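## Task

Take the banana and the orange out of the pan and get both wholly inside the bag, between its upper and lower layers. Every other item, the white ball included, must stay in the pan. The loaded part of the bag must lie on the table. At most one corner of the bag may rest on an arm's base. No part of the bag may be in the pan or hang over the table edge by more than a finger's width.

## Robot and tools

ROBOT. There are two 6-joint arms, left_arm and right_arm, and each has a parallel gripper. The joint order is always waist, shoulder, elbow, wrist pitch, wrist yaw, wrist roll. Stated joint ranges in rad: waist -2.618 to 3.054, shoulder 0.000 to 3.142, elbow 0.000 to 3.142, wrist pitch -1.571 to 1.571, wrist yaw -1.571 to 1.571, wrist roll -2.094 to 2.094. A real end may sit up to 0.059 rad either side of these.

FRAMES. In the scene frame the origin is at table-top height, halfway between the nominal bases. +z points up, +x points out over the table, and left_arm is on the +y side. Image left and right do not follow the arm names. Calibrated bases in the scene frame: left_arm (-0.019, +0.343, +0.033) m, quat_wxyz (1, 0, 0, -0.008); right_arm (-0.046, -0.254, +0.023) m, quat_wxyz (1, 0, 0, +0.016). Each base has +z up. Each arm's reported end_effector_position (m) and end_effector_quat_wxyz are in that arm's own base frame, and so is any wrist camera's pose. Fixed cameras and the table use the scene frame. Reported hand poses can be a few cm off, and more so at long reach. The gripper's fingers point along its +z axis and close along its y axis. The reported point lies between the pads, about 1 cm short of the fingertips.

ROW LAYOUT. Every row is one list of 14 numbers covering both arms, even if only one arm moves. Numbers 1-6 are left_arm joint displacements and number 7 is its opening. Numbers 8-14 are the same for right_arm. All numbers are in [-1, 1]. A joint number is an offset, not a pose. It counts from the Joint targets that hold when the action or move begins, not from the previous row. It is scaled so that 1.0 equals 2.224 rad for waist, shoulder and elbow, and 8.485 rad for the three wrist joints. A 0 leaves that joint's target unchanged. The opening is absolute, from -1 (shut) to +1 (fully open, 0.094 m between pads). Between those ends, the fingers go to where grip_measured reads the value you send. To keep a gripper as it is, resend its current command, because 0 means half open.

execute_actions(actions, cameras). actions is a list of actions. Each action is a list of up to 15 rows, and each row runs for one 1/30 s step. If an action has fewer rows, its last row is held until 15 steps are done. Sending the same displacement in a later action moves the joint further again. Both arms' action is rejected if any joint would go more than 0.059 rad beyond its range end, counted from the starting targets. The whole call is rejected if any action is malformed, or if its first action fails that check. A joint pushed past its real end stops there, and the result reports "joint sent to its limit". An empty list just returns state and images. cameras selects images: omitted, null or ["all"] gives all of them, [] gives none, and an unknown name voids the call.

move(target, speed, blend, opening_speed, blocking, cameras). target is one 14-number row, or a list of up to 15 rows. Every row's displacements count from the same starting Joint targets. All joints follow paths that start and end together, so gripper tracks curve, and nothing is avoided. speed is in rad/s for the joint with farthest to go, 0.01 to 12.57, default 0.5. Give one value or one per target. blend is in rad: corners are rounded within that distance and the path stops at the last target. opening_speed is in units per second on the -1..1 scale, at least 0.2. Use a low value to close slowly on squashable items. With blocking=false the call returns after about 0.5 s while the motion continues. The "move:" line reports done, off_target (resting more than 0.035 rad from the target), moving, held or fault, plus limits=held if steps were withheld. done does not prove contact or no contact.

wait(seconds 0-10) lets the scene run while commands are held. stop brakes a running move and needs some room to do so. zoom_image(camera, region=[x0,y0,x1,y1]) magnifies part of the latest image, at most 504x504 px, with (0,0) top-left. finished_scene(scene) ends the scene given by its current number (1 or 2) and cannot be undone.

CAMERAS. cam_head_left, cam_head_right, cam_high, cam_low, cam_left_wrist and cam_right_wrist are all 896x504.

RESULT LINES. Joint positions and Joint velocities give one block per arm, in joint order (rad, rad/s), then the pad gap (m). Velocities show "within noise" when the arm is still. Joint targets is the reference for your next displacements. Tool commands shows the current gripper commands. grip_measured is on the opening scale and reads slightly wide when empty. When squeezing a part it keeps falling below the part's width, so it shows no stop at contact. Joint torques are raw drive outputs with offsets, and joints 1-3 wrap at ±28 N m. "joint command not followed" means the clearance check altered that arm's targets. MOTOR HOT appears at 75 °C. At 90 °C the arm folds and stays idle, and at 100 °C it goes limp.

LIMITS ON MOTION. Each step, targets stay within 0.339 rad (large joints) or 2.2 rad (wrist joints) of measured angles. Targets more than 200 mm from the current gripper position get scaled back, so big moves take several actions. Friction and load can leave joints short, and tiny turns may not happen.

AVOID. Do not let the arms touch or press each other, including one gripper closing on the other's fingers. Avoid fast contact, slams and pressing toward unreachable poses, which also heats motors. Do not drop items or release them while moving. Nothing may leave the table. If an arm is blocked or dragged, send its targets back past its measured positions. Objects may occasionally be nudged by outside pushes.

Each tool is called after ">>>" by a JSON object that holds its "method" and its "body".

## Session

>>> {"method": "execute_actions", "body": {"actions": []}}

Scene clock: 0.00 s.
left_arm: end_effector_position=(+0.3944, +0.0308, +0.0949) grip_measured=+1.000 end_effector_quat_wxyz=(+0.587, -0.050, +0.806, +0.059) | right_arm: end_effector_position=(+0.3969, +0.0123, +0.0815) grip_measured=+1.000 end_effector_quat_wxyz=(+0.550, -0.013, +0.835, -0.014)
Joint positions: left_arm=[0.018 1.567 0.361 0.893 -0.137 -0.006 0.094] | right_arm=[0.058 1.557 0.408 0.741 0.063 -0.014 0.094]
Joint velocities: within noise
Joint torques (N m): no reading
Heat: left arm: 25 °C; right arm: 29 °C.
Joint targets: left_arm=[0.018 1.563 0.365 0.889 -0.137 -0.006] | right_arm=[0.058 1.547 0.419 0.755 0.063 -0.014]
Tool commands: left_gripper/opening=+1.0 right_gripper/opening=+1.0

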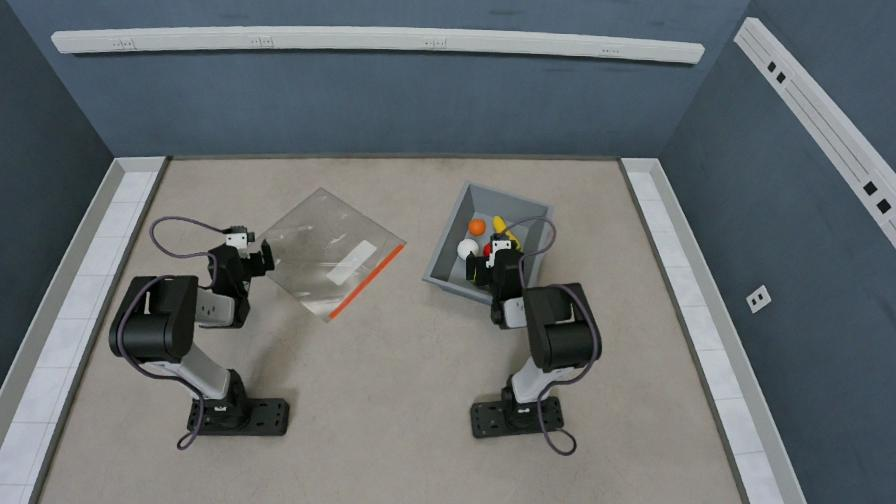

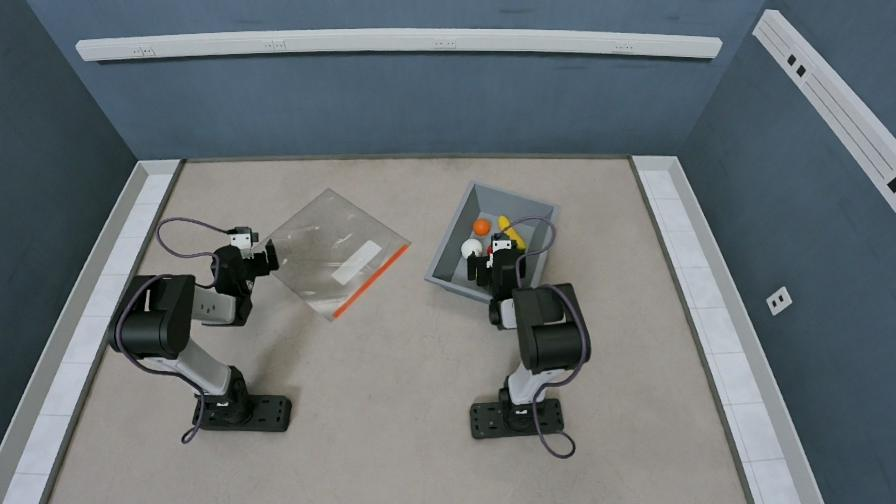

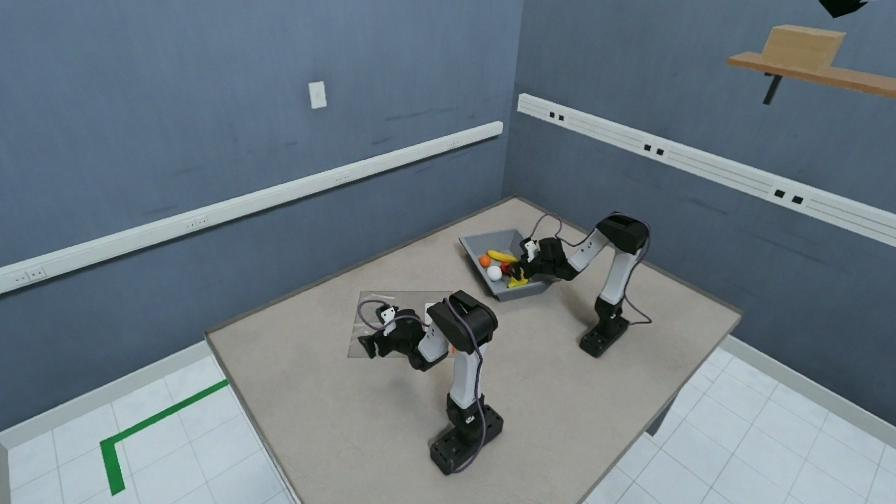

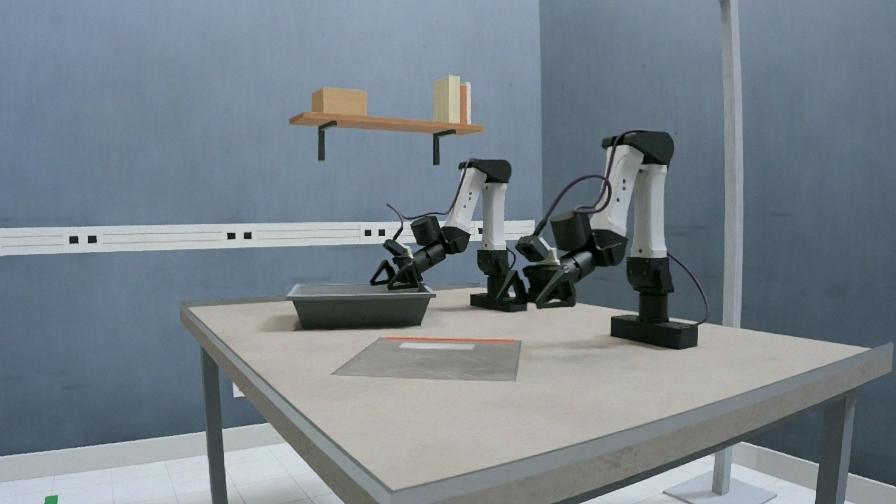

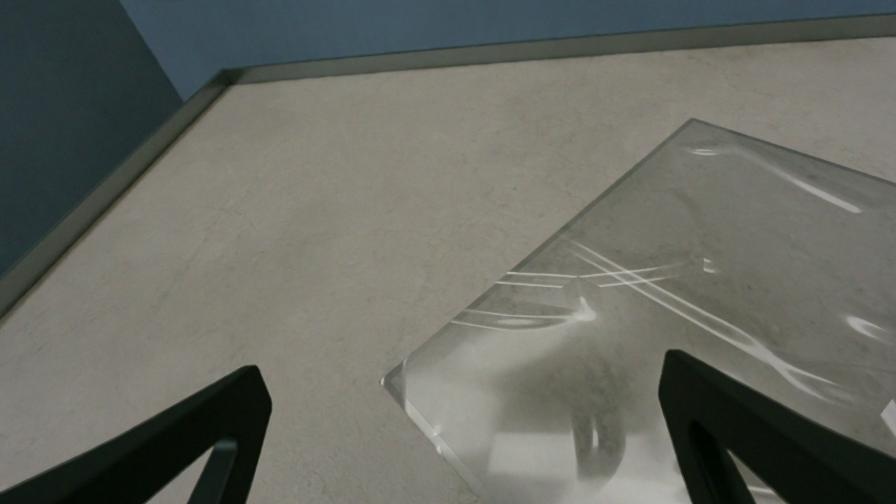

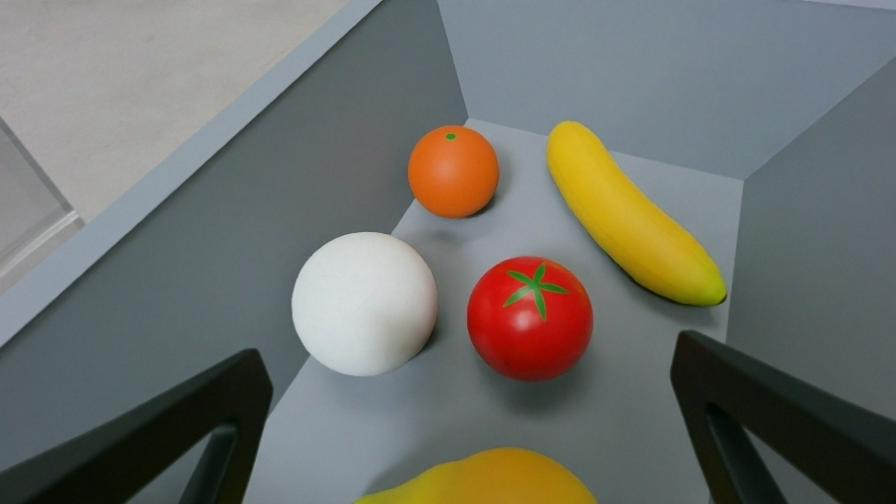

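>>> {"method": "move", "body": {"target": [[-0.12,0.0616,0.5103,-0.1874,0.0161,0.0184,-0.15,0,0.05,0.4,-0.15,-0.0074,0.0017,1],[-0.2428,0.3062,0.7059,-0.2535,0.0161,0.0184,-0.15,0,0.1376,0.6929,-0.2434,-0.0074,0.0017,1]], "speed": 0.8, "blend": 0.1}}

Scene clock: 4.33 s.
left_arm: end_effector_position=(+0.3775, -0.2153, +0.0568) grip_measured=-0.149 end_effector_quat_wxyz=(+0.003, +0.325, +0.946, +0.006) | right_arm: end_effector_position=(+0.4137, +0.0224, +0.2197) grip_measured=+1.000 end_effector_quat_wxyz=(+0.176, -0.031, +0.984, +0.000)
Joint positions: left_arm=[-0.524 2.232 1.915 -1.25 -0.013 0.139 0.04] | right_arm=[0.058 1.841 1.934 -1.309 0.009 -0.007 0.094]
Joint velocities: within noise
Joint torques (N m): left_arm=[0.36 -10.76 9.06 0.27 0.12 0.06] | right_arm=[0.05 -7.61 8.85 0.95 -0.1 0.12]
Heat: left arm: 26 °C; right arm: 29 °C.
Joint targets: left_arm=[-0.522 2.244 1.936 -1.262 0.000 0.150] | right_arm=[0.058 1.853 1.960 -1.310 0.000 0.000]
move: done

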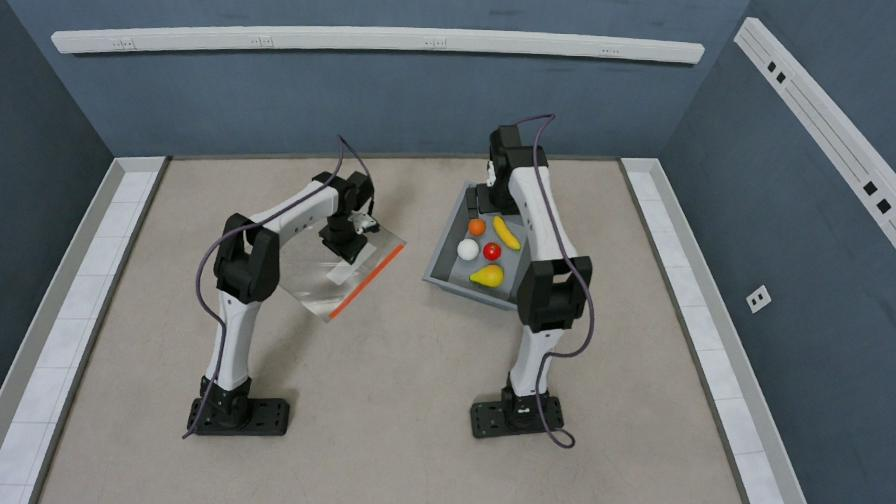

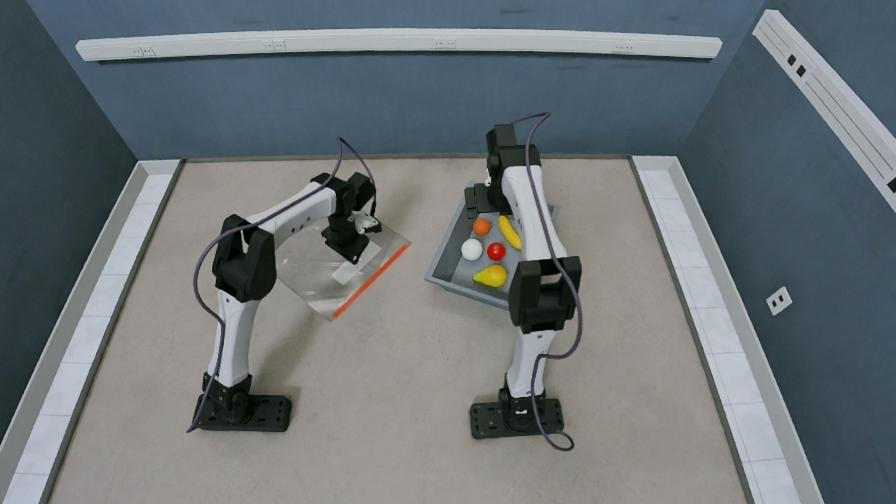

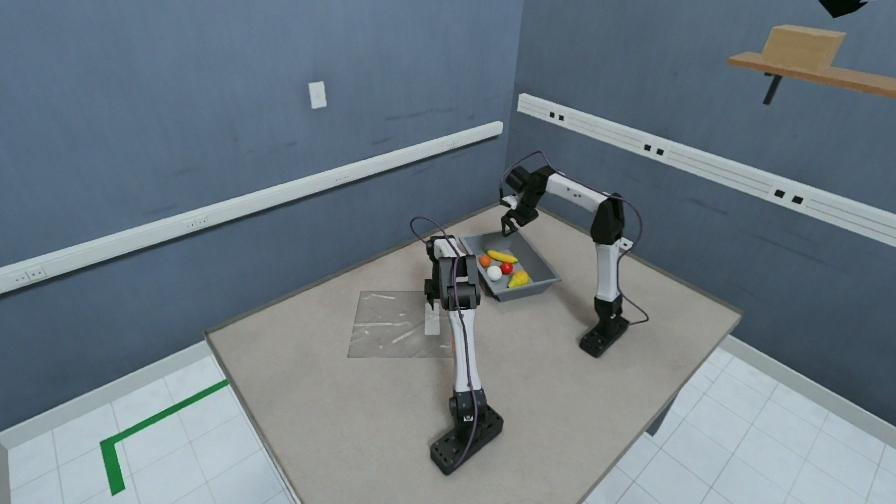

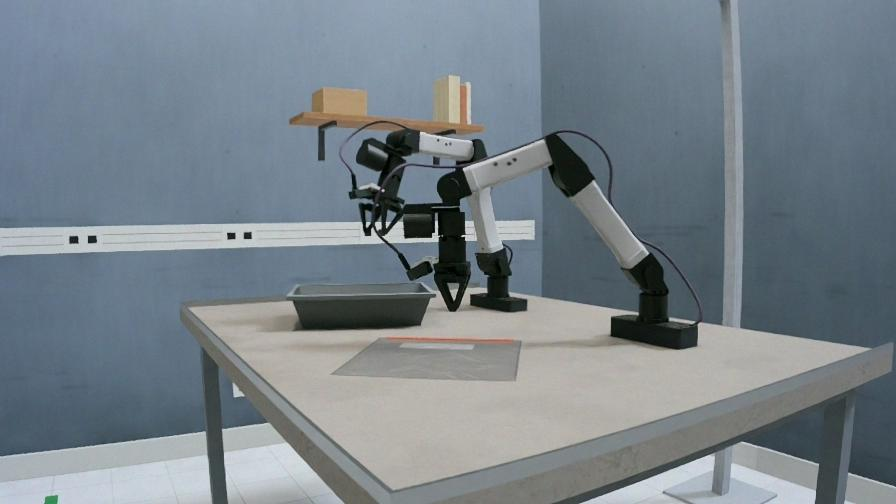

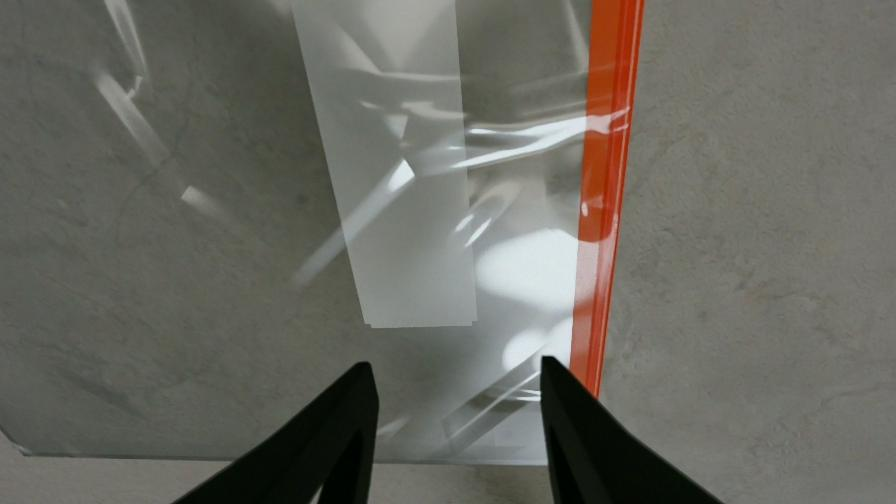

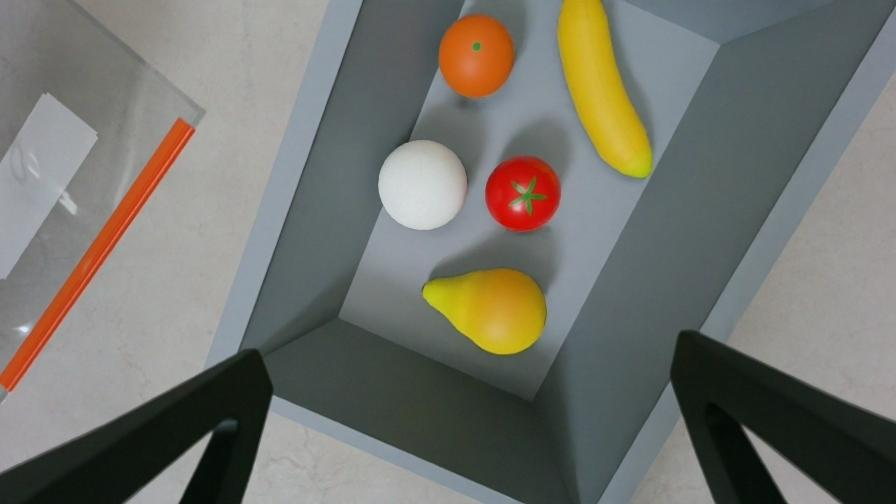

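>>> {"method": "move", "body": {"target": [-0.0261,0.0121,-0.0794,0.0238,0,-0.0071,-0.15,0,0,0,0,0,0,1], "speed": 0.3, "cameras": ["cam_left_wrist"]}}

Scene clock: 6.10 s.
left_arm: end_effector_position=(+0.3656, -0.2348, +0.0106) grip_measured=-0.149 end_effector_quat_wxyz=(+0.008, +0.332, +0.943, +0.005) | right_arm: end_effector_position=(+0.4135, +0.0224, +0.2196) grip_measured=+1.000 end_effector_quat_wxyz=(+0.176, -0.031, +0.984, +0.000)
Joint positions: left_arm=[-0.576 2.255 1.767 -1.071 -0.013 0.101 0.04] | right_arm=[0.058 1.841 1.934 -1.309 0.009 -0.007 0.094]
Joint velocities: within noise
Joint torques (N m): left_arm=[-0.06 -10.48 6.08 0.54 0.12 -0.14] | right_arm=[0.02 -7.6 8.87 0.94 -0.11 0.12]
Heat: left arm: 26 °C; right arm: 29 °C.
Joint targets: left_arm=[-0.580 2.271 1.759 -1.060 0.000 0.089] | right_arm=[0.058 1.853 1.960 -1.310 0.000 0.000]
move: done
Images, in order (width x height): cam_left_wrist 896x504.

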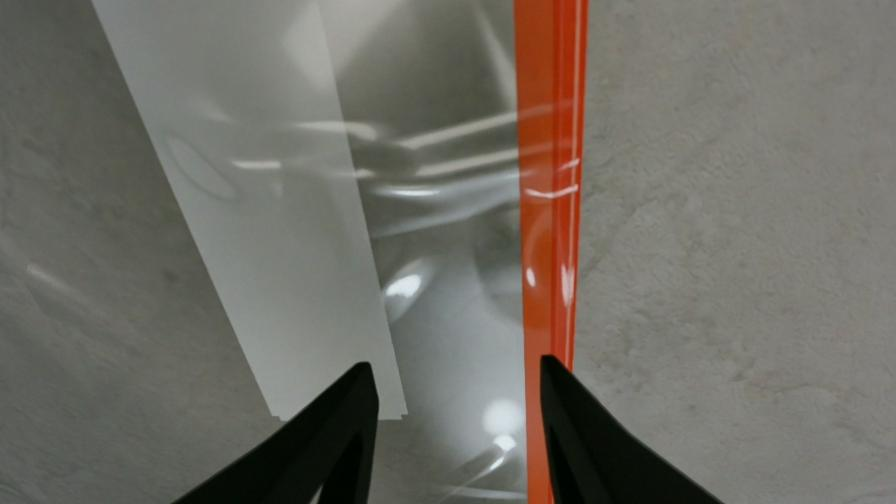

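>>> {"method": "move", "body": {"target": [0,0.0247,-0.0335,0.0153,0,0,-0.15,0,0,0,0,0,0,1], "speed": 0.12, "cameras": ["cam_left_wrist"]}}

>>> {"method": "move", "body": {"target": [0,0,0,0,0,0,-1,0,0,0,0,0,0,1], "opening_speed": 0.5, "cameras": ["cam_left_wrist"]}}

Scene clock: 7.83 s.
left_arm: end_effector_position=(+0.3655, -0.2364, -0.0165) grip_measured=-0.149 end_effector_quat_wxyz=(+0.008, +0.332, +0.943, +0.001) | right_arm: end_effector_position=(+0.4134, +0.0224, +0.2196) grip_measured=+1.000 end_effector_quat_wxyz=(+0.176, -0.031, +0.984, +0.000)
Joint positions: left_arm=[-0.576 2.288 1.712 -0.98 -0.005 0.101 0.04] | right_arm=[0.058 1.841 1.934 -1.31 0.009 -0.007 0.094]
Joint velocities: within noise
Joint torques (N m): left_arm=[-0.06 -8.84 4.05 1 0.06 -0.13] | right_arm=[0.03 -7.58 8.88 0.95 -0.11 0.13]
Heat: left arm: 26 °C; right arm: 30 °C.
Joint targets: left_arm=[-0.580 2.326 1.685 -0.930 -0.001 0.089] | right_arm=[0.058 1.853 1.960 -1.311 0.000 0.000]
move: off_target (left_arm); left_arm: the wrist pitch is farthest, 0.050 rad from its target
Images, in order (width x height): cam_left_wrist 896x504.

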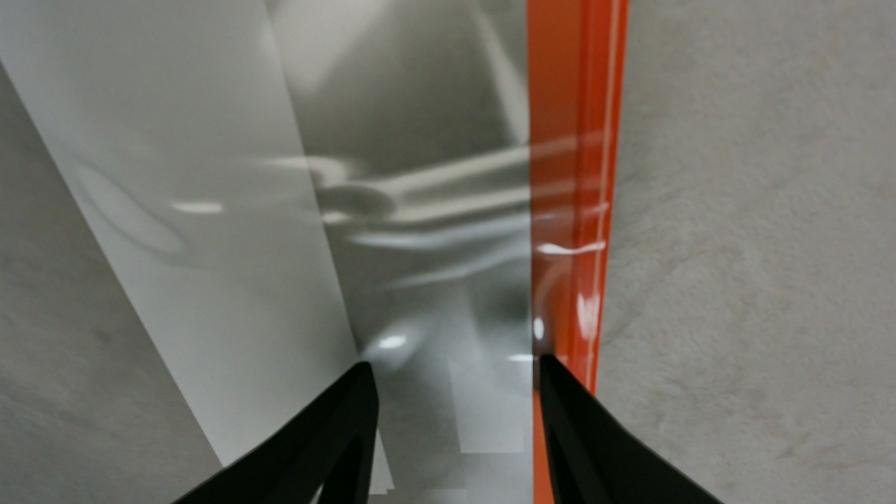

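Scene clock: 9.73 s.
left_arm: end_effector_position=(+0.3662, -0.2411, -0.0166) grip_measured=-0.985 end_effector_quat_wxyz=(+0.012, +0.333, +0.943, -0.008) | right_arm: end_effector_position=(+0.4134, +0.0224, +0.2196) grip_measured=+1.000 end_effector_quat_wxyz=(+0.176, -0.031, +0.984, +0.000)
Joint positions: left_arm=[-0.579 2.288 1.711 -0.966 0.009 0.101 0.001] | right_arm=[0.058 1.841 1.934 -1.31 0.009 -0.007 0.094]
Joint velocities: within noise
Joint torques (N m): left_arm=[0.16 -8.9 4.19 0.87 -0.07 -0.14] | right_arm=[0.01 -7.6 8.88 0.95 -0.1 0.12]
Heat: left arm: 26 °C; right arm: 30 °C.
Joint targets: left_arm=[-0.580 2.326 1.685 -0.930 0.000 0.090] | right_arm=[0.058 1.853 1.960 -1.311 0.000 0.000]
move: off_target (left_arm); left_arm: the shoulder is farthest, 0.038 rad from its target
Images, in order (width x height): cam_left_wrist 896x504.

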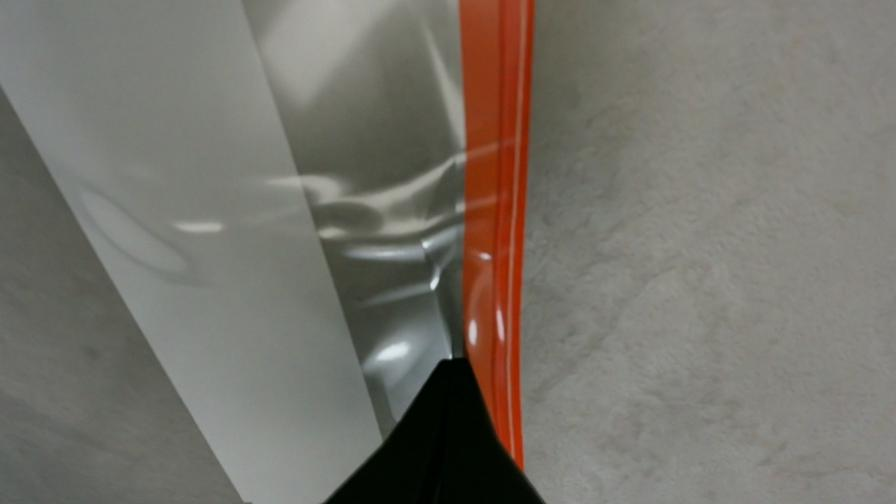

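>>> {"method": "move", "body": {"target": [0,-0.045,0.06,-0.02,0,0,-1,0,0,0,0,0,0,1], "speed": 0.15, "cameras": ["cam_left_wrist","cam_low","cam_head_right"]}}

>>> {"method": "zoom_image", "body": {"camera": "cam_low", "region": [330, 250, 550, 400]}}

Scene clock: 11.70 s.
left_arm: end_effector_position=(+0.3676, -0.2420, +0.0174) grip_measured=-0.985 end_effector_quat_wxyz=(+0.011, +0.333, +0.943, -0.008) | right_arm: end_effector_position=(+0.4134, +0.0224, +0.2196) grip_measured=+1.000 end_effector_quat_wxyz=(+0.176, -0.031, +0.984, +0.000)
Joint positions: left_arm=[-0.579 2.258 1.801 -1.088 0.009 0.1 0.001] | right_arm=[0.058 1.841 1.934 -1.31 0.009 -0.007 0.094]
Joint velocities: within noise
Joint torques (N m): left_arm=[0.12 -14.35 8.61 0.33 -0.07 -0.14] | right_arm=[0.02 -7.58 8.87 0.94 -0.11 0.12]
Heat: left arm: 27 °C; right arm: 30 °C.
Joint targets: left_arm=[-0.580 2.226 1.818 -1.100 0.000 0.089] | right_arm=[0.058 1.853 1.960 -1.311 0.000 0.000]
move: done
Images, in order (width x height): cam_head_right 896x504, cam_low 896x504, cam_left_wrist 896x504.

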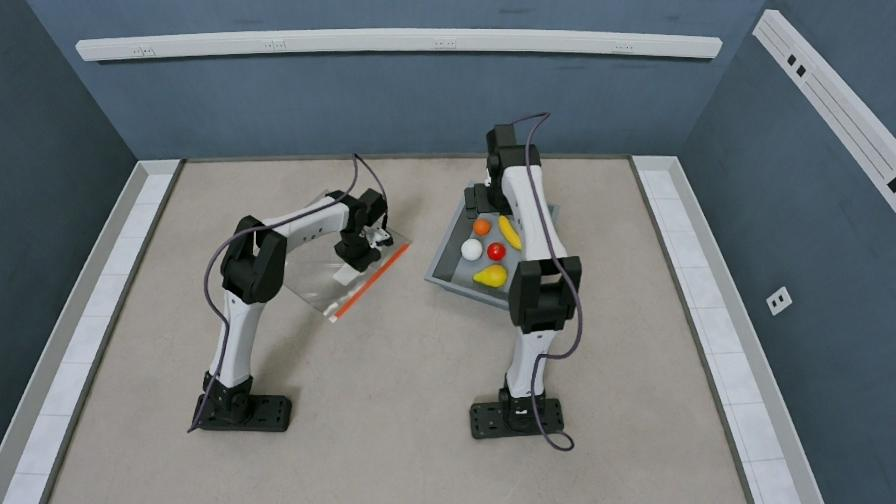

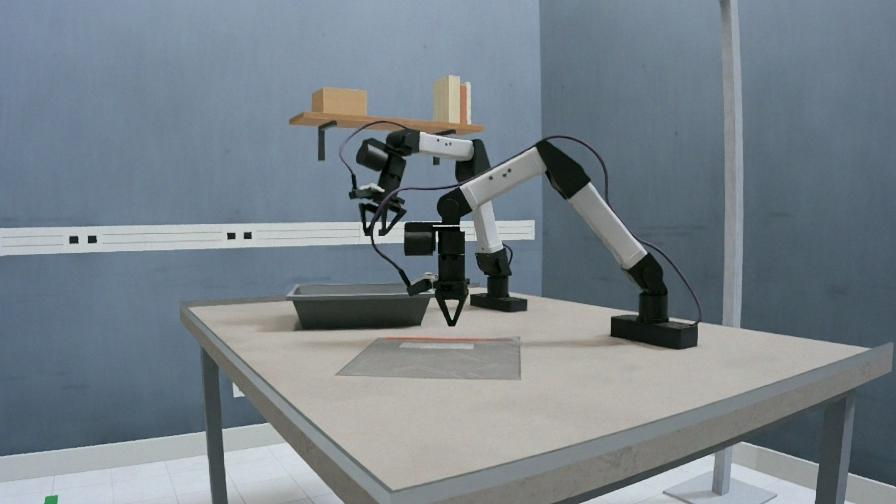

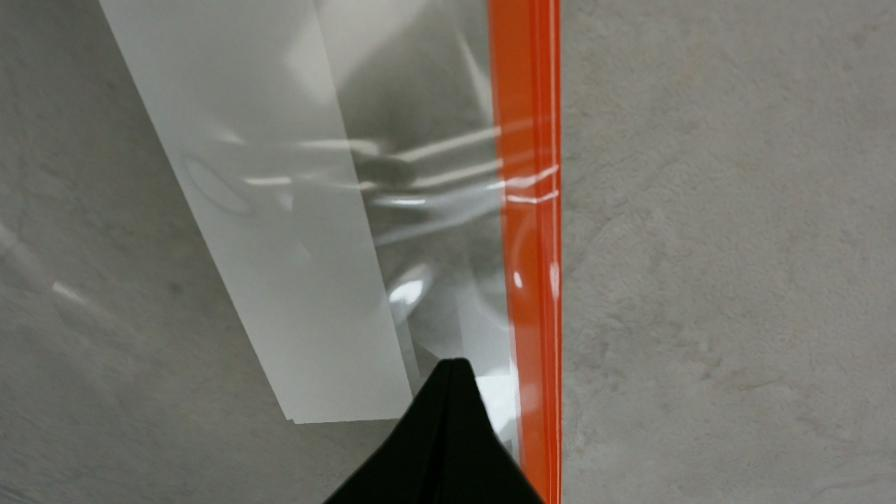

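Scaled by 2.291 from the camera's 896x504 image, which has a finer 1280x720 frame.

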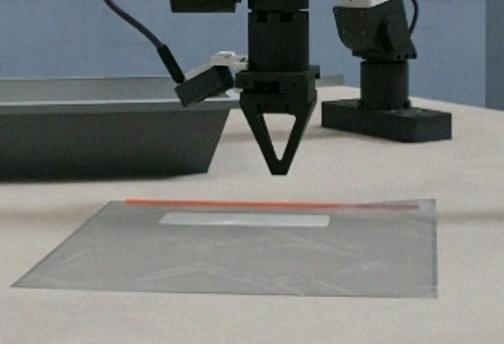

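>>> {"method": "move", "body": {"target": [[0,0,0,0,0,0,-0.12,0,0,0,0,0,0,1],[0,0.0517,-0.0647,0.0231,0,0,-0.12,0,0,0,0,0,0,1],[0,0.0517,-0.0647,0.0231,0,0,-1,0,0,0,0,0,0,1]], "speed": 0.12, "opening_speed": 0.5, "cameras": ["cam_left_wrist"]}}

Scene clock: 17.77 s.
left_arm: end_effector_position=(+0.3708, -0.2448, -0.0173) grip_measured=-0.984 end_effector_quat_wxyz=(+0.023, +0.333, +0.943, -0.012) | right_arm: end_effector_position=(+0.4134, +0.0224, +0.2196) grip_measured=+1.000 end_effector_quat_wxyz=(+0.176, -0.031, +0.984, +0.000)
Joint positions: left_arm=[-0.579 2.291 1.712 -0.942 0.012 0.1 0.001] | right_arm=[0.058 1.841 1.934 -1.31 0.009 -0.007 0.094]
Joint velocities: within noise
Joint torques (N m): left_arm=[0.16 -8.03 3 0.96 -0.1 -0.14] | right_arm=[0.03 -7.58 8.87 0.94 -0.11 0.12]
Heat: left arm: 30 °C; right arm: 31 °C.
Joint targets: left_arm=[-0.580 2.341 1.674 -0.904 0.000 0.089] | right_arm=[0.058 1.853 1.960 -1.311 0.000 0.000]
move: off_target (left_arm); target 3's new numbers were sent with left_arm's wrist pitch 0.058 rad from that target; left_arm: the shoulder is farthest, 0.050 rad from its target
Images, in order (width x height): cam_left_wrist 896x504.

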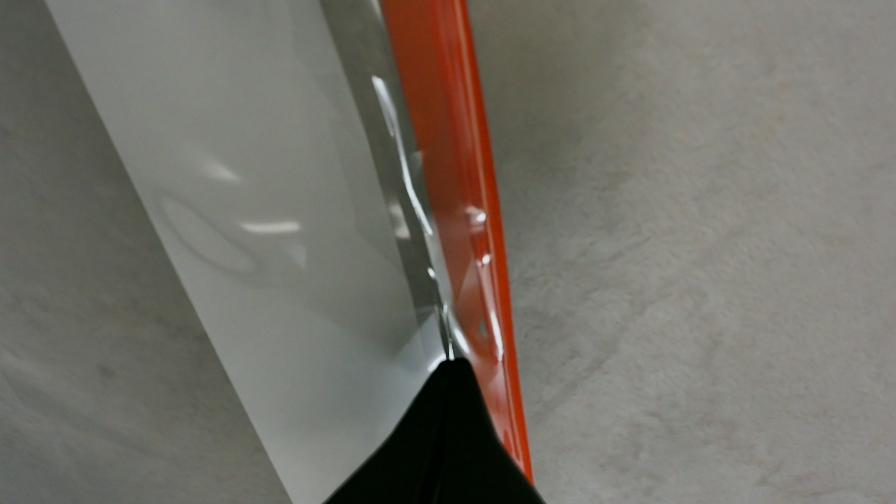

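>>> {"method": "move", "body": {"target": [0,-0.07,0.09,-0.035,0,0,-1,0,0,0,0,0,0,1], "speed": 0.15, "cameras": ["cam_left_wrist","cam_low","cam_head_right"]}}

>>> {"method": "zoom_image", "body": {"camera": "cam_low", "region": [330, 250, 550, 400]}}

Scene clock: 20.57 s.
left_arm: end_effector_position=(+0.3625, -0.2393, +0.0470) grip_measured=-0.985 end_effector_quat_wxyz=(+0.008, +0.333, +0.943, -0.008) | right_arm: end_effector_position=(+0.4134, +0.0224, +0.2196) grip_measured=+1.000 end_effector_quat_wxyz=(+0.176, -0.031, +0.984, +0.000)
Joint positions: left_arm=[-0.579 2.219 1.855 -1.188 0.012 0.1 0.001] | right_arm=[0.058 1.841 1.934 -1.31 0.009 -0.007 0.094]
Joint velocities: within noise
Joint torques (N m): left_arm=[0.14 -14.3 8.9 0.28 -0.09 -0.15] | right_arm=[0.05 -7.6 8.85 0.95 -0.11 0.12]
Heat: left arm: 31 °C; right arm: 31 °C.
Joint targets: left_arm=[-0.580 2.185 1.874 -1.201 0.000 0.089] | right_arm=[0.058 1.853 1.960 -1.311 0.000 0.000]
move: done
Images, in order (width x height): cam_head_right 896x504, cam_low 896x504, cam_left_wrist 896x504.

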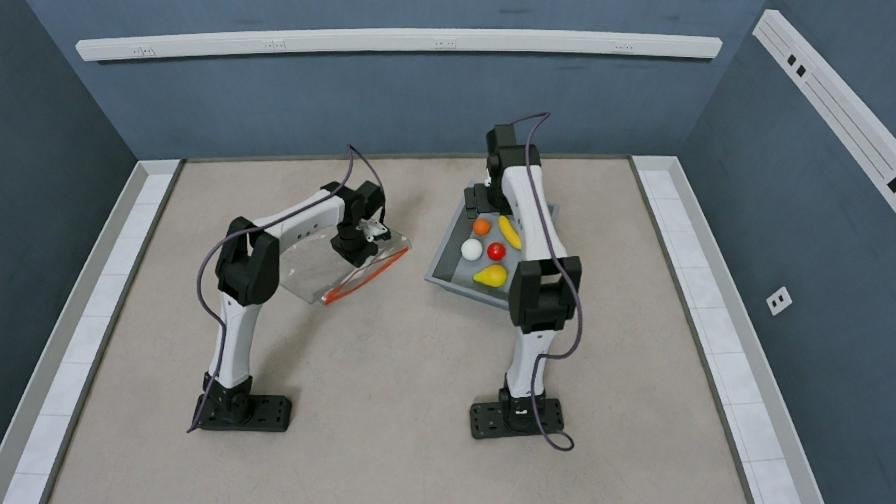

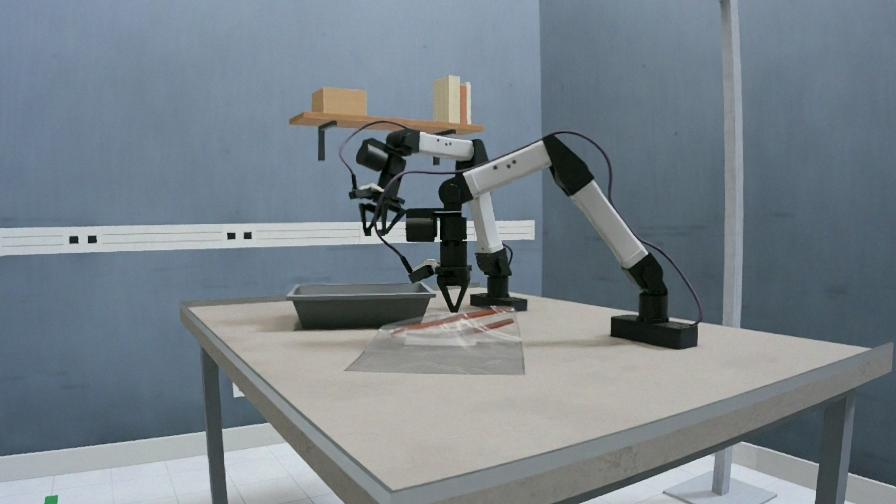

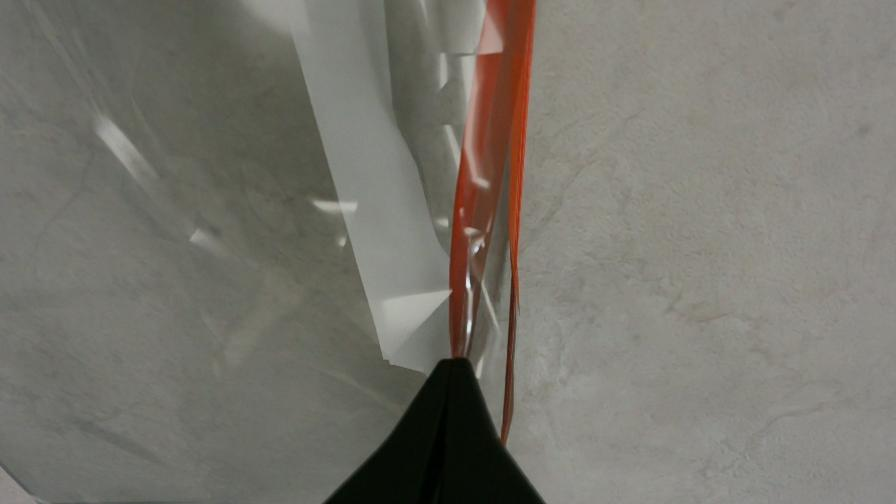

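Scaled by 2.291 from the camera's 896x504 image, which has a finer 1280x720 frame.

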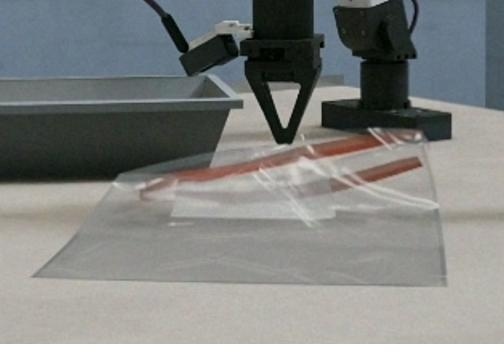

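>>> {"method": "move", "body": {"target": [0.1439,-0.036,-0.049,-0.0013,0.0707,0.0377,-1,0,0,0,0,0,0,1], "speed": 0.2}}

>>> {"method": "zoom_image", "body": {"camera": "cam_low", "region": [330, 220, 550, 390]}}

>>> {"method": "zoom_image", "body": {"camera": "cam_head_left", "region": [260, 160, 440, 340]}}

Scene clock: 24.80 s.
left_arm: end_effector_position=(+0.3750, -0.1990, +0.0862) grip_measured=-0.985 end_effector_quat_wxyz=(+0.021, +0.311, +0.906, -0.286) | right_arm: end_effector_position=(+0.4134, +0.0225, +0.2196) grip_measured=+1.000 end_effector_quat_wxyz=(+0.176, -0.031, +0.984, +0.000)
Joint positions: left_arm=[-0.263 2.142 1.776 -1.2 0.582 0.398 0.001] | right_arm=[0.058 1.841 1.934 -1.31 0.009 -0.007 0.094]
Joint velocities: within noise
Joint torques (N m): left_arm=[0.51 -13.91 5.93 0.28 0.52 0.08] | right_arm=[0.02 -7.57 8.87 0.94 -0.11 0.12]
Heat: left arm: 34 °C; right arm: 31 °C.
Joint targets: left_arm=[-0.260 2.105 1.765 -1.212 0.599 0.409] | right_arm=[0.058 1.853 1.960 -1.311 0.000 0.000]
move: off_target (left_arm); left_arm: the shoulder is farthest, 0.038 rad from its target

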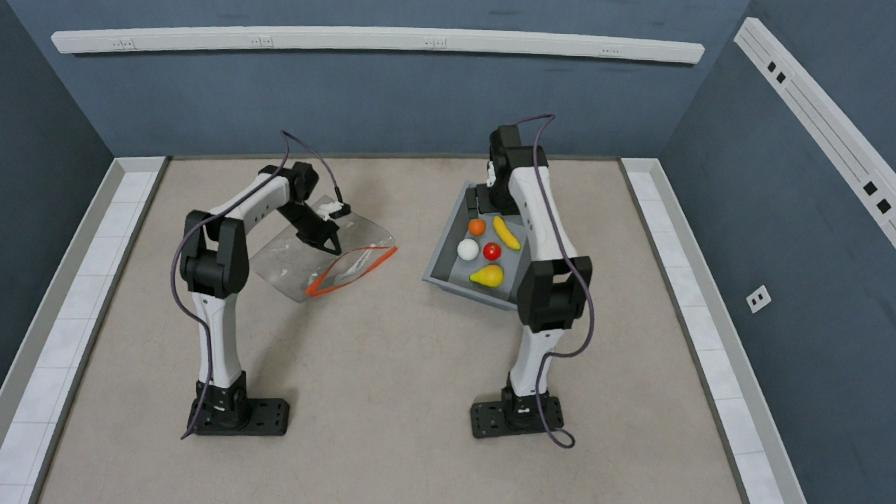

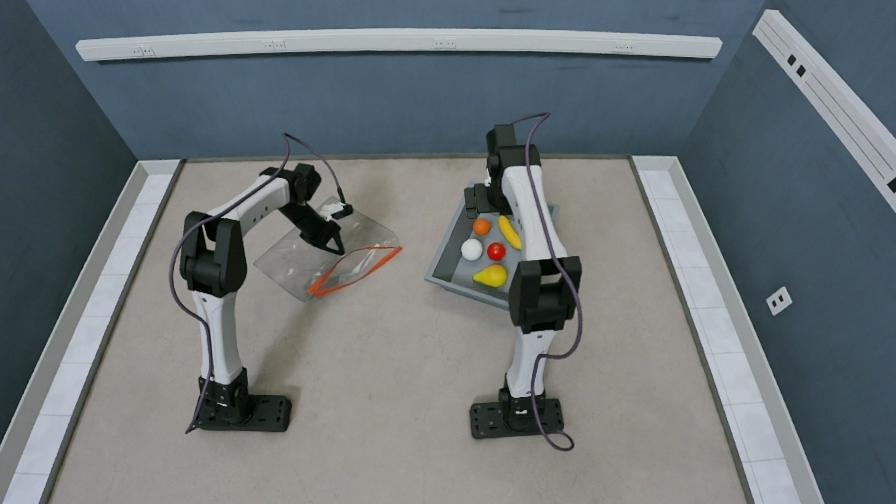

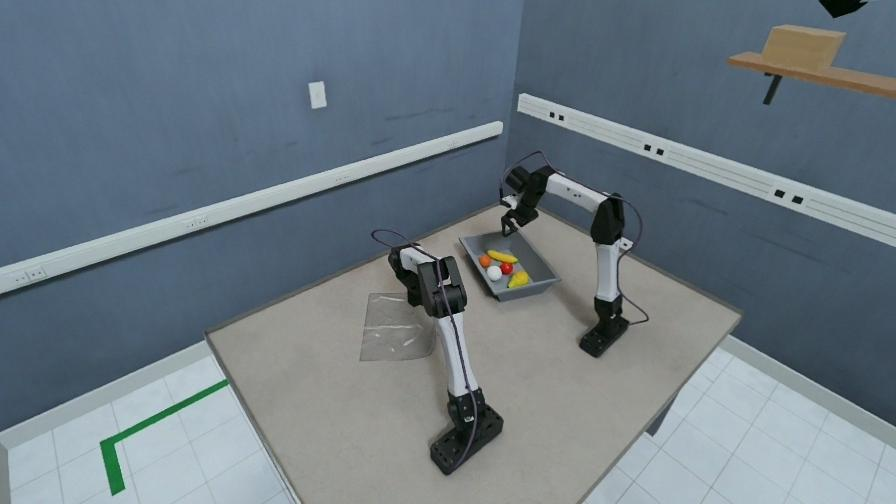

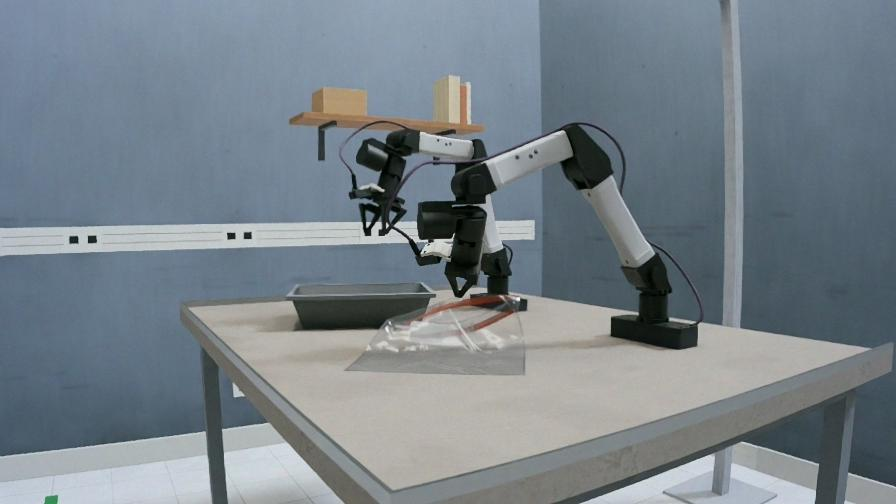

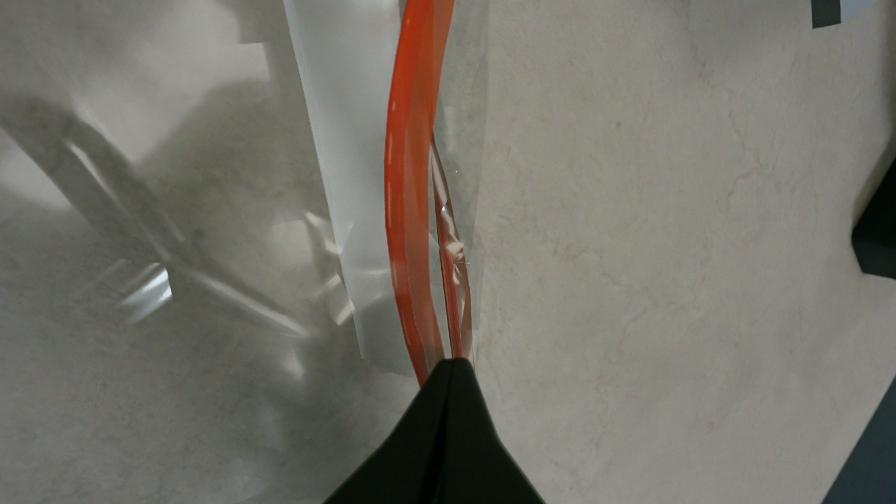

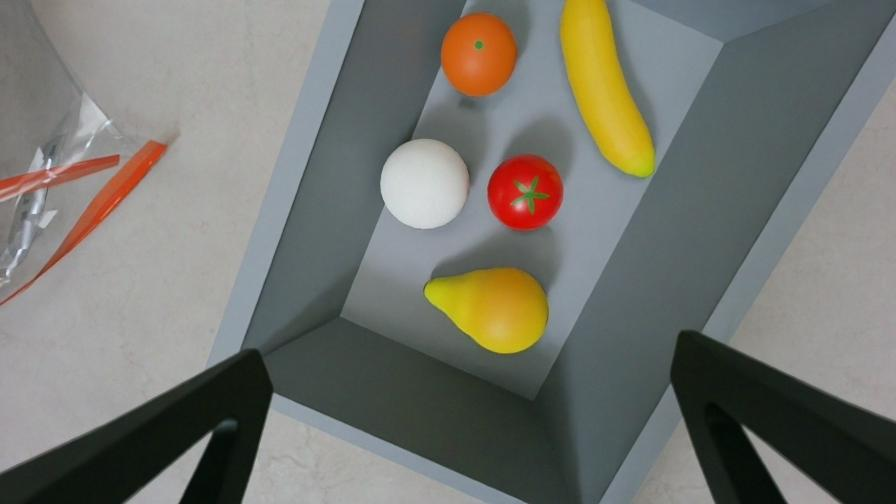

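Scaled by 2.291 from the camera's 896x504 image, which has a finer 1280x720 frame.

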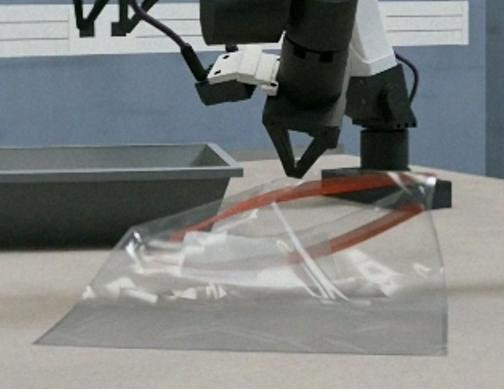

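Scaled by 2.800 from the camera's 896x504 image, which has a finer 1280x720 frame.

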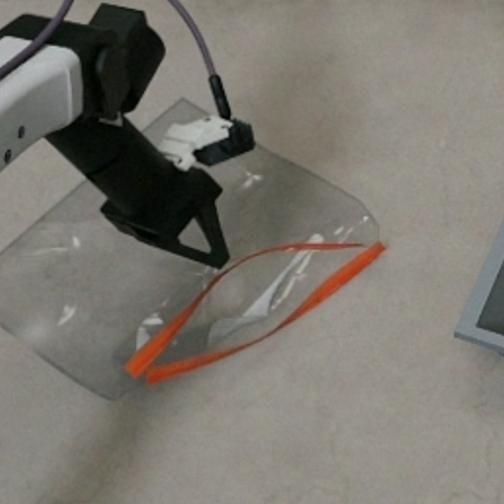

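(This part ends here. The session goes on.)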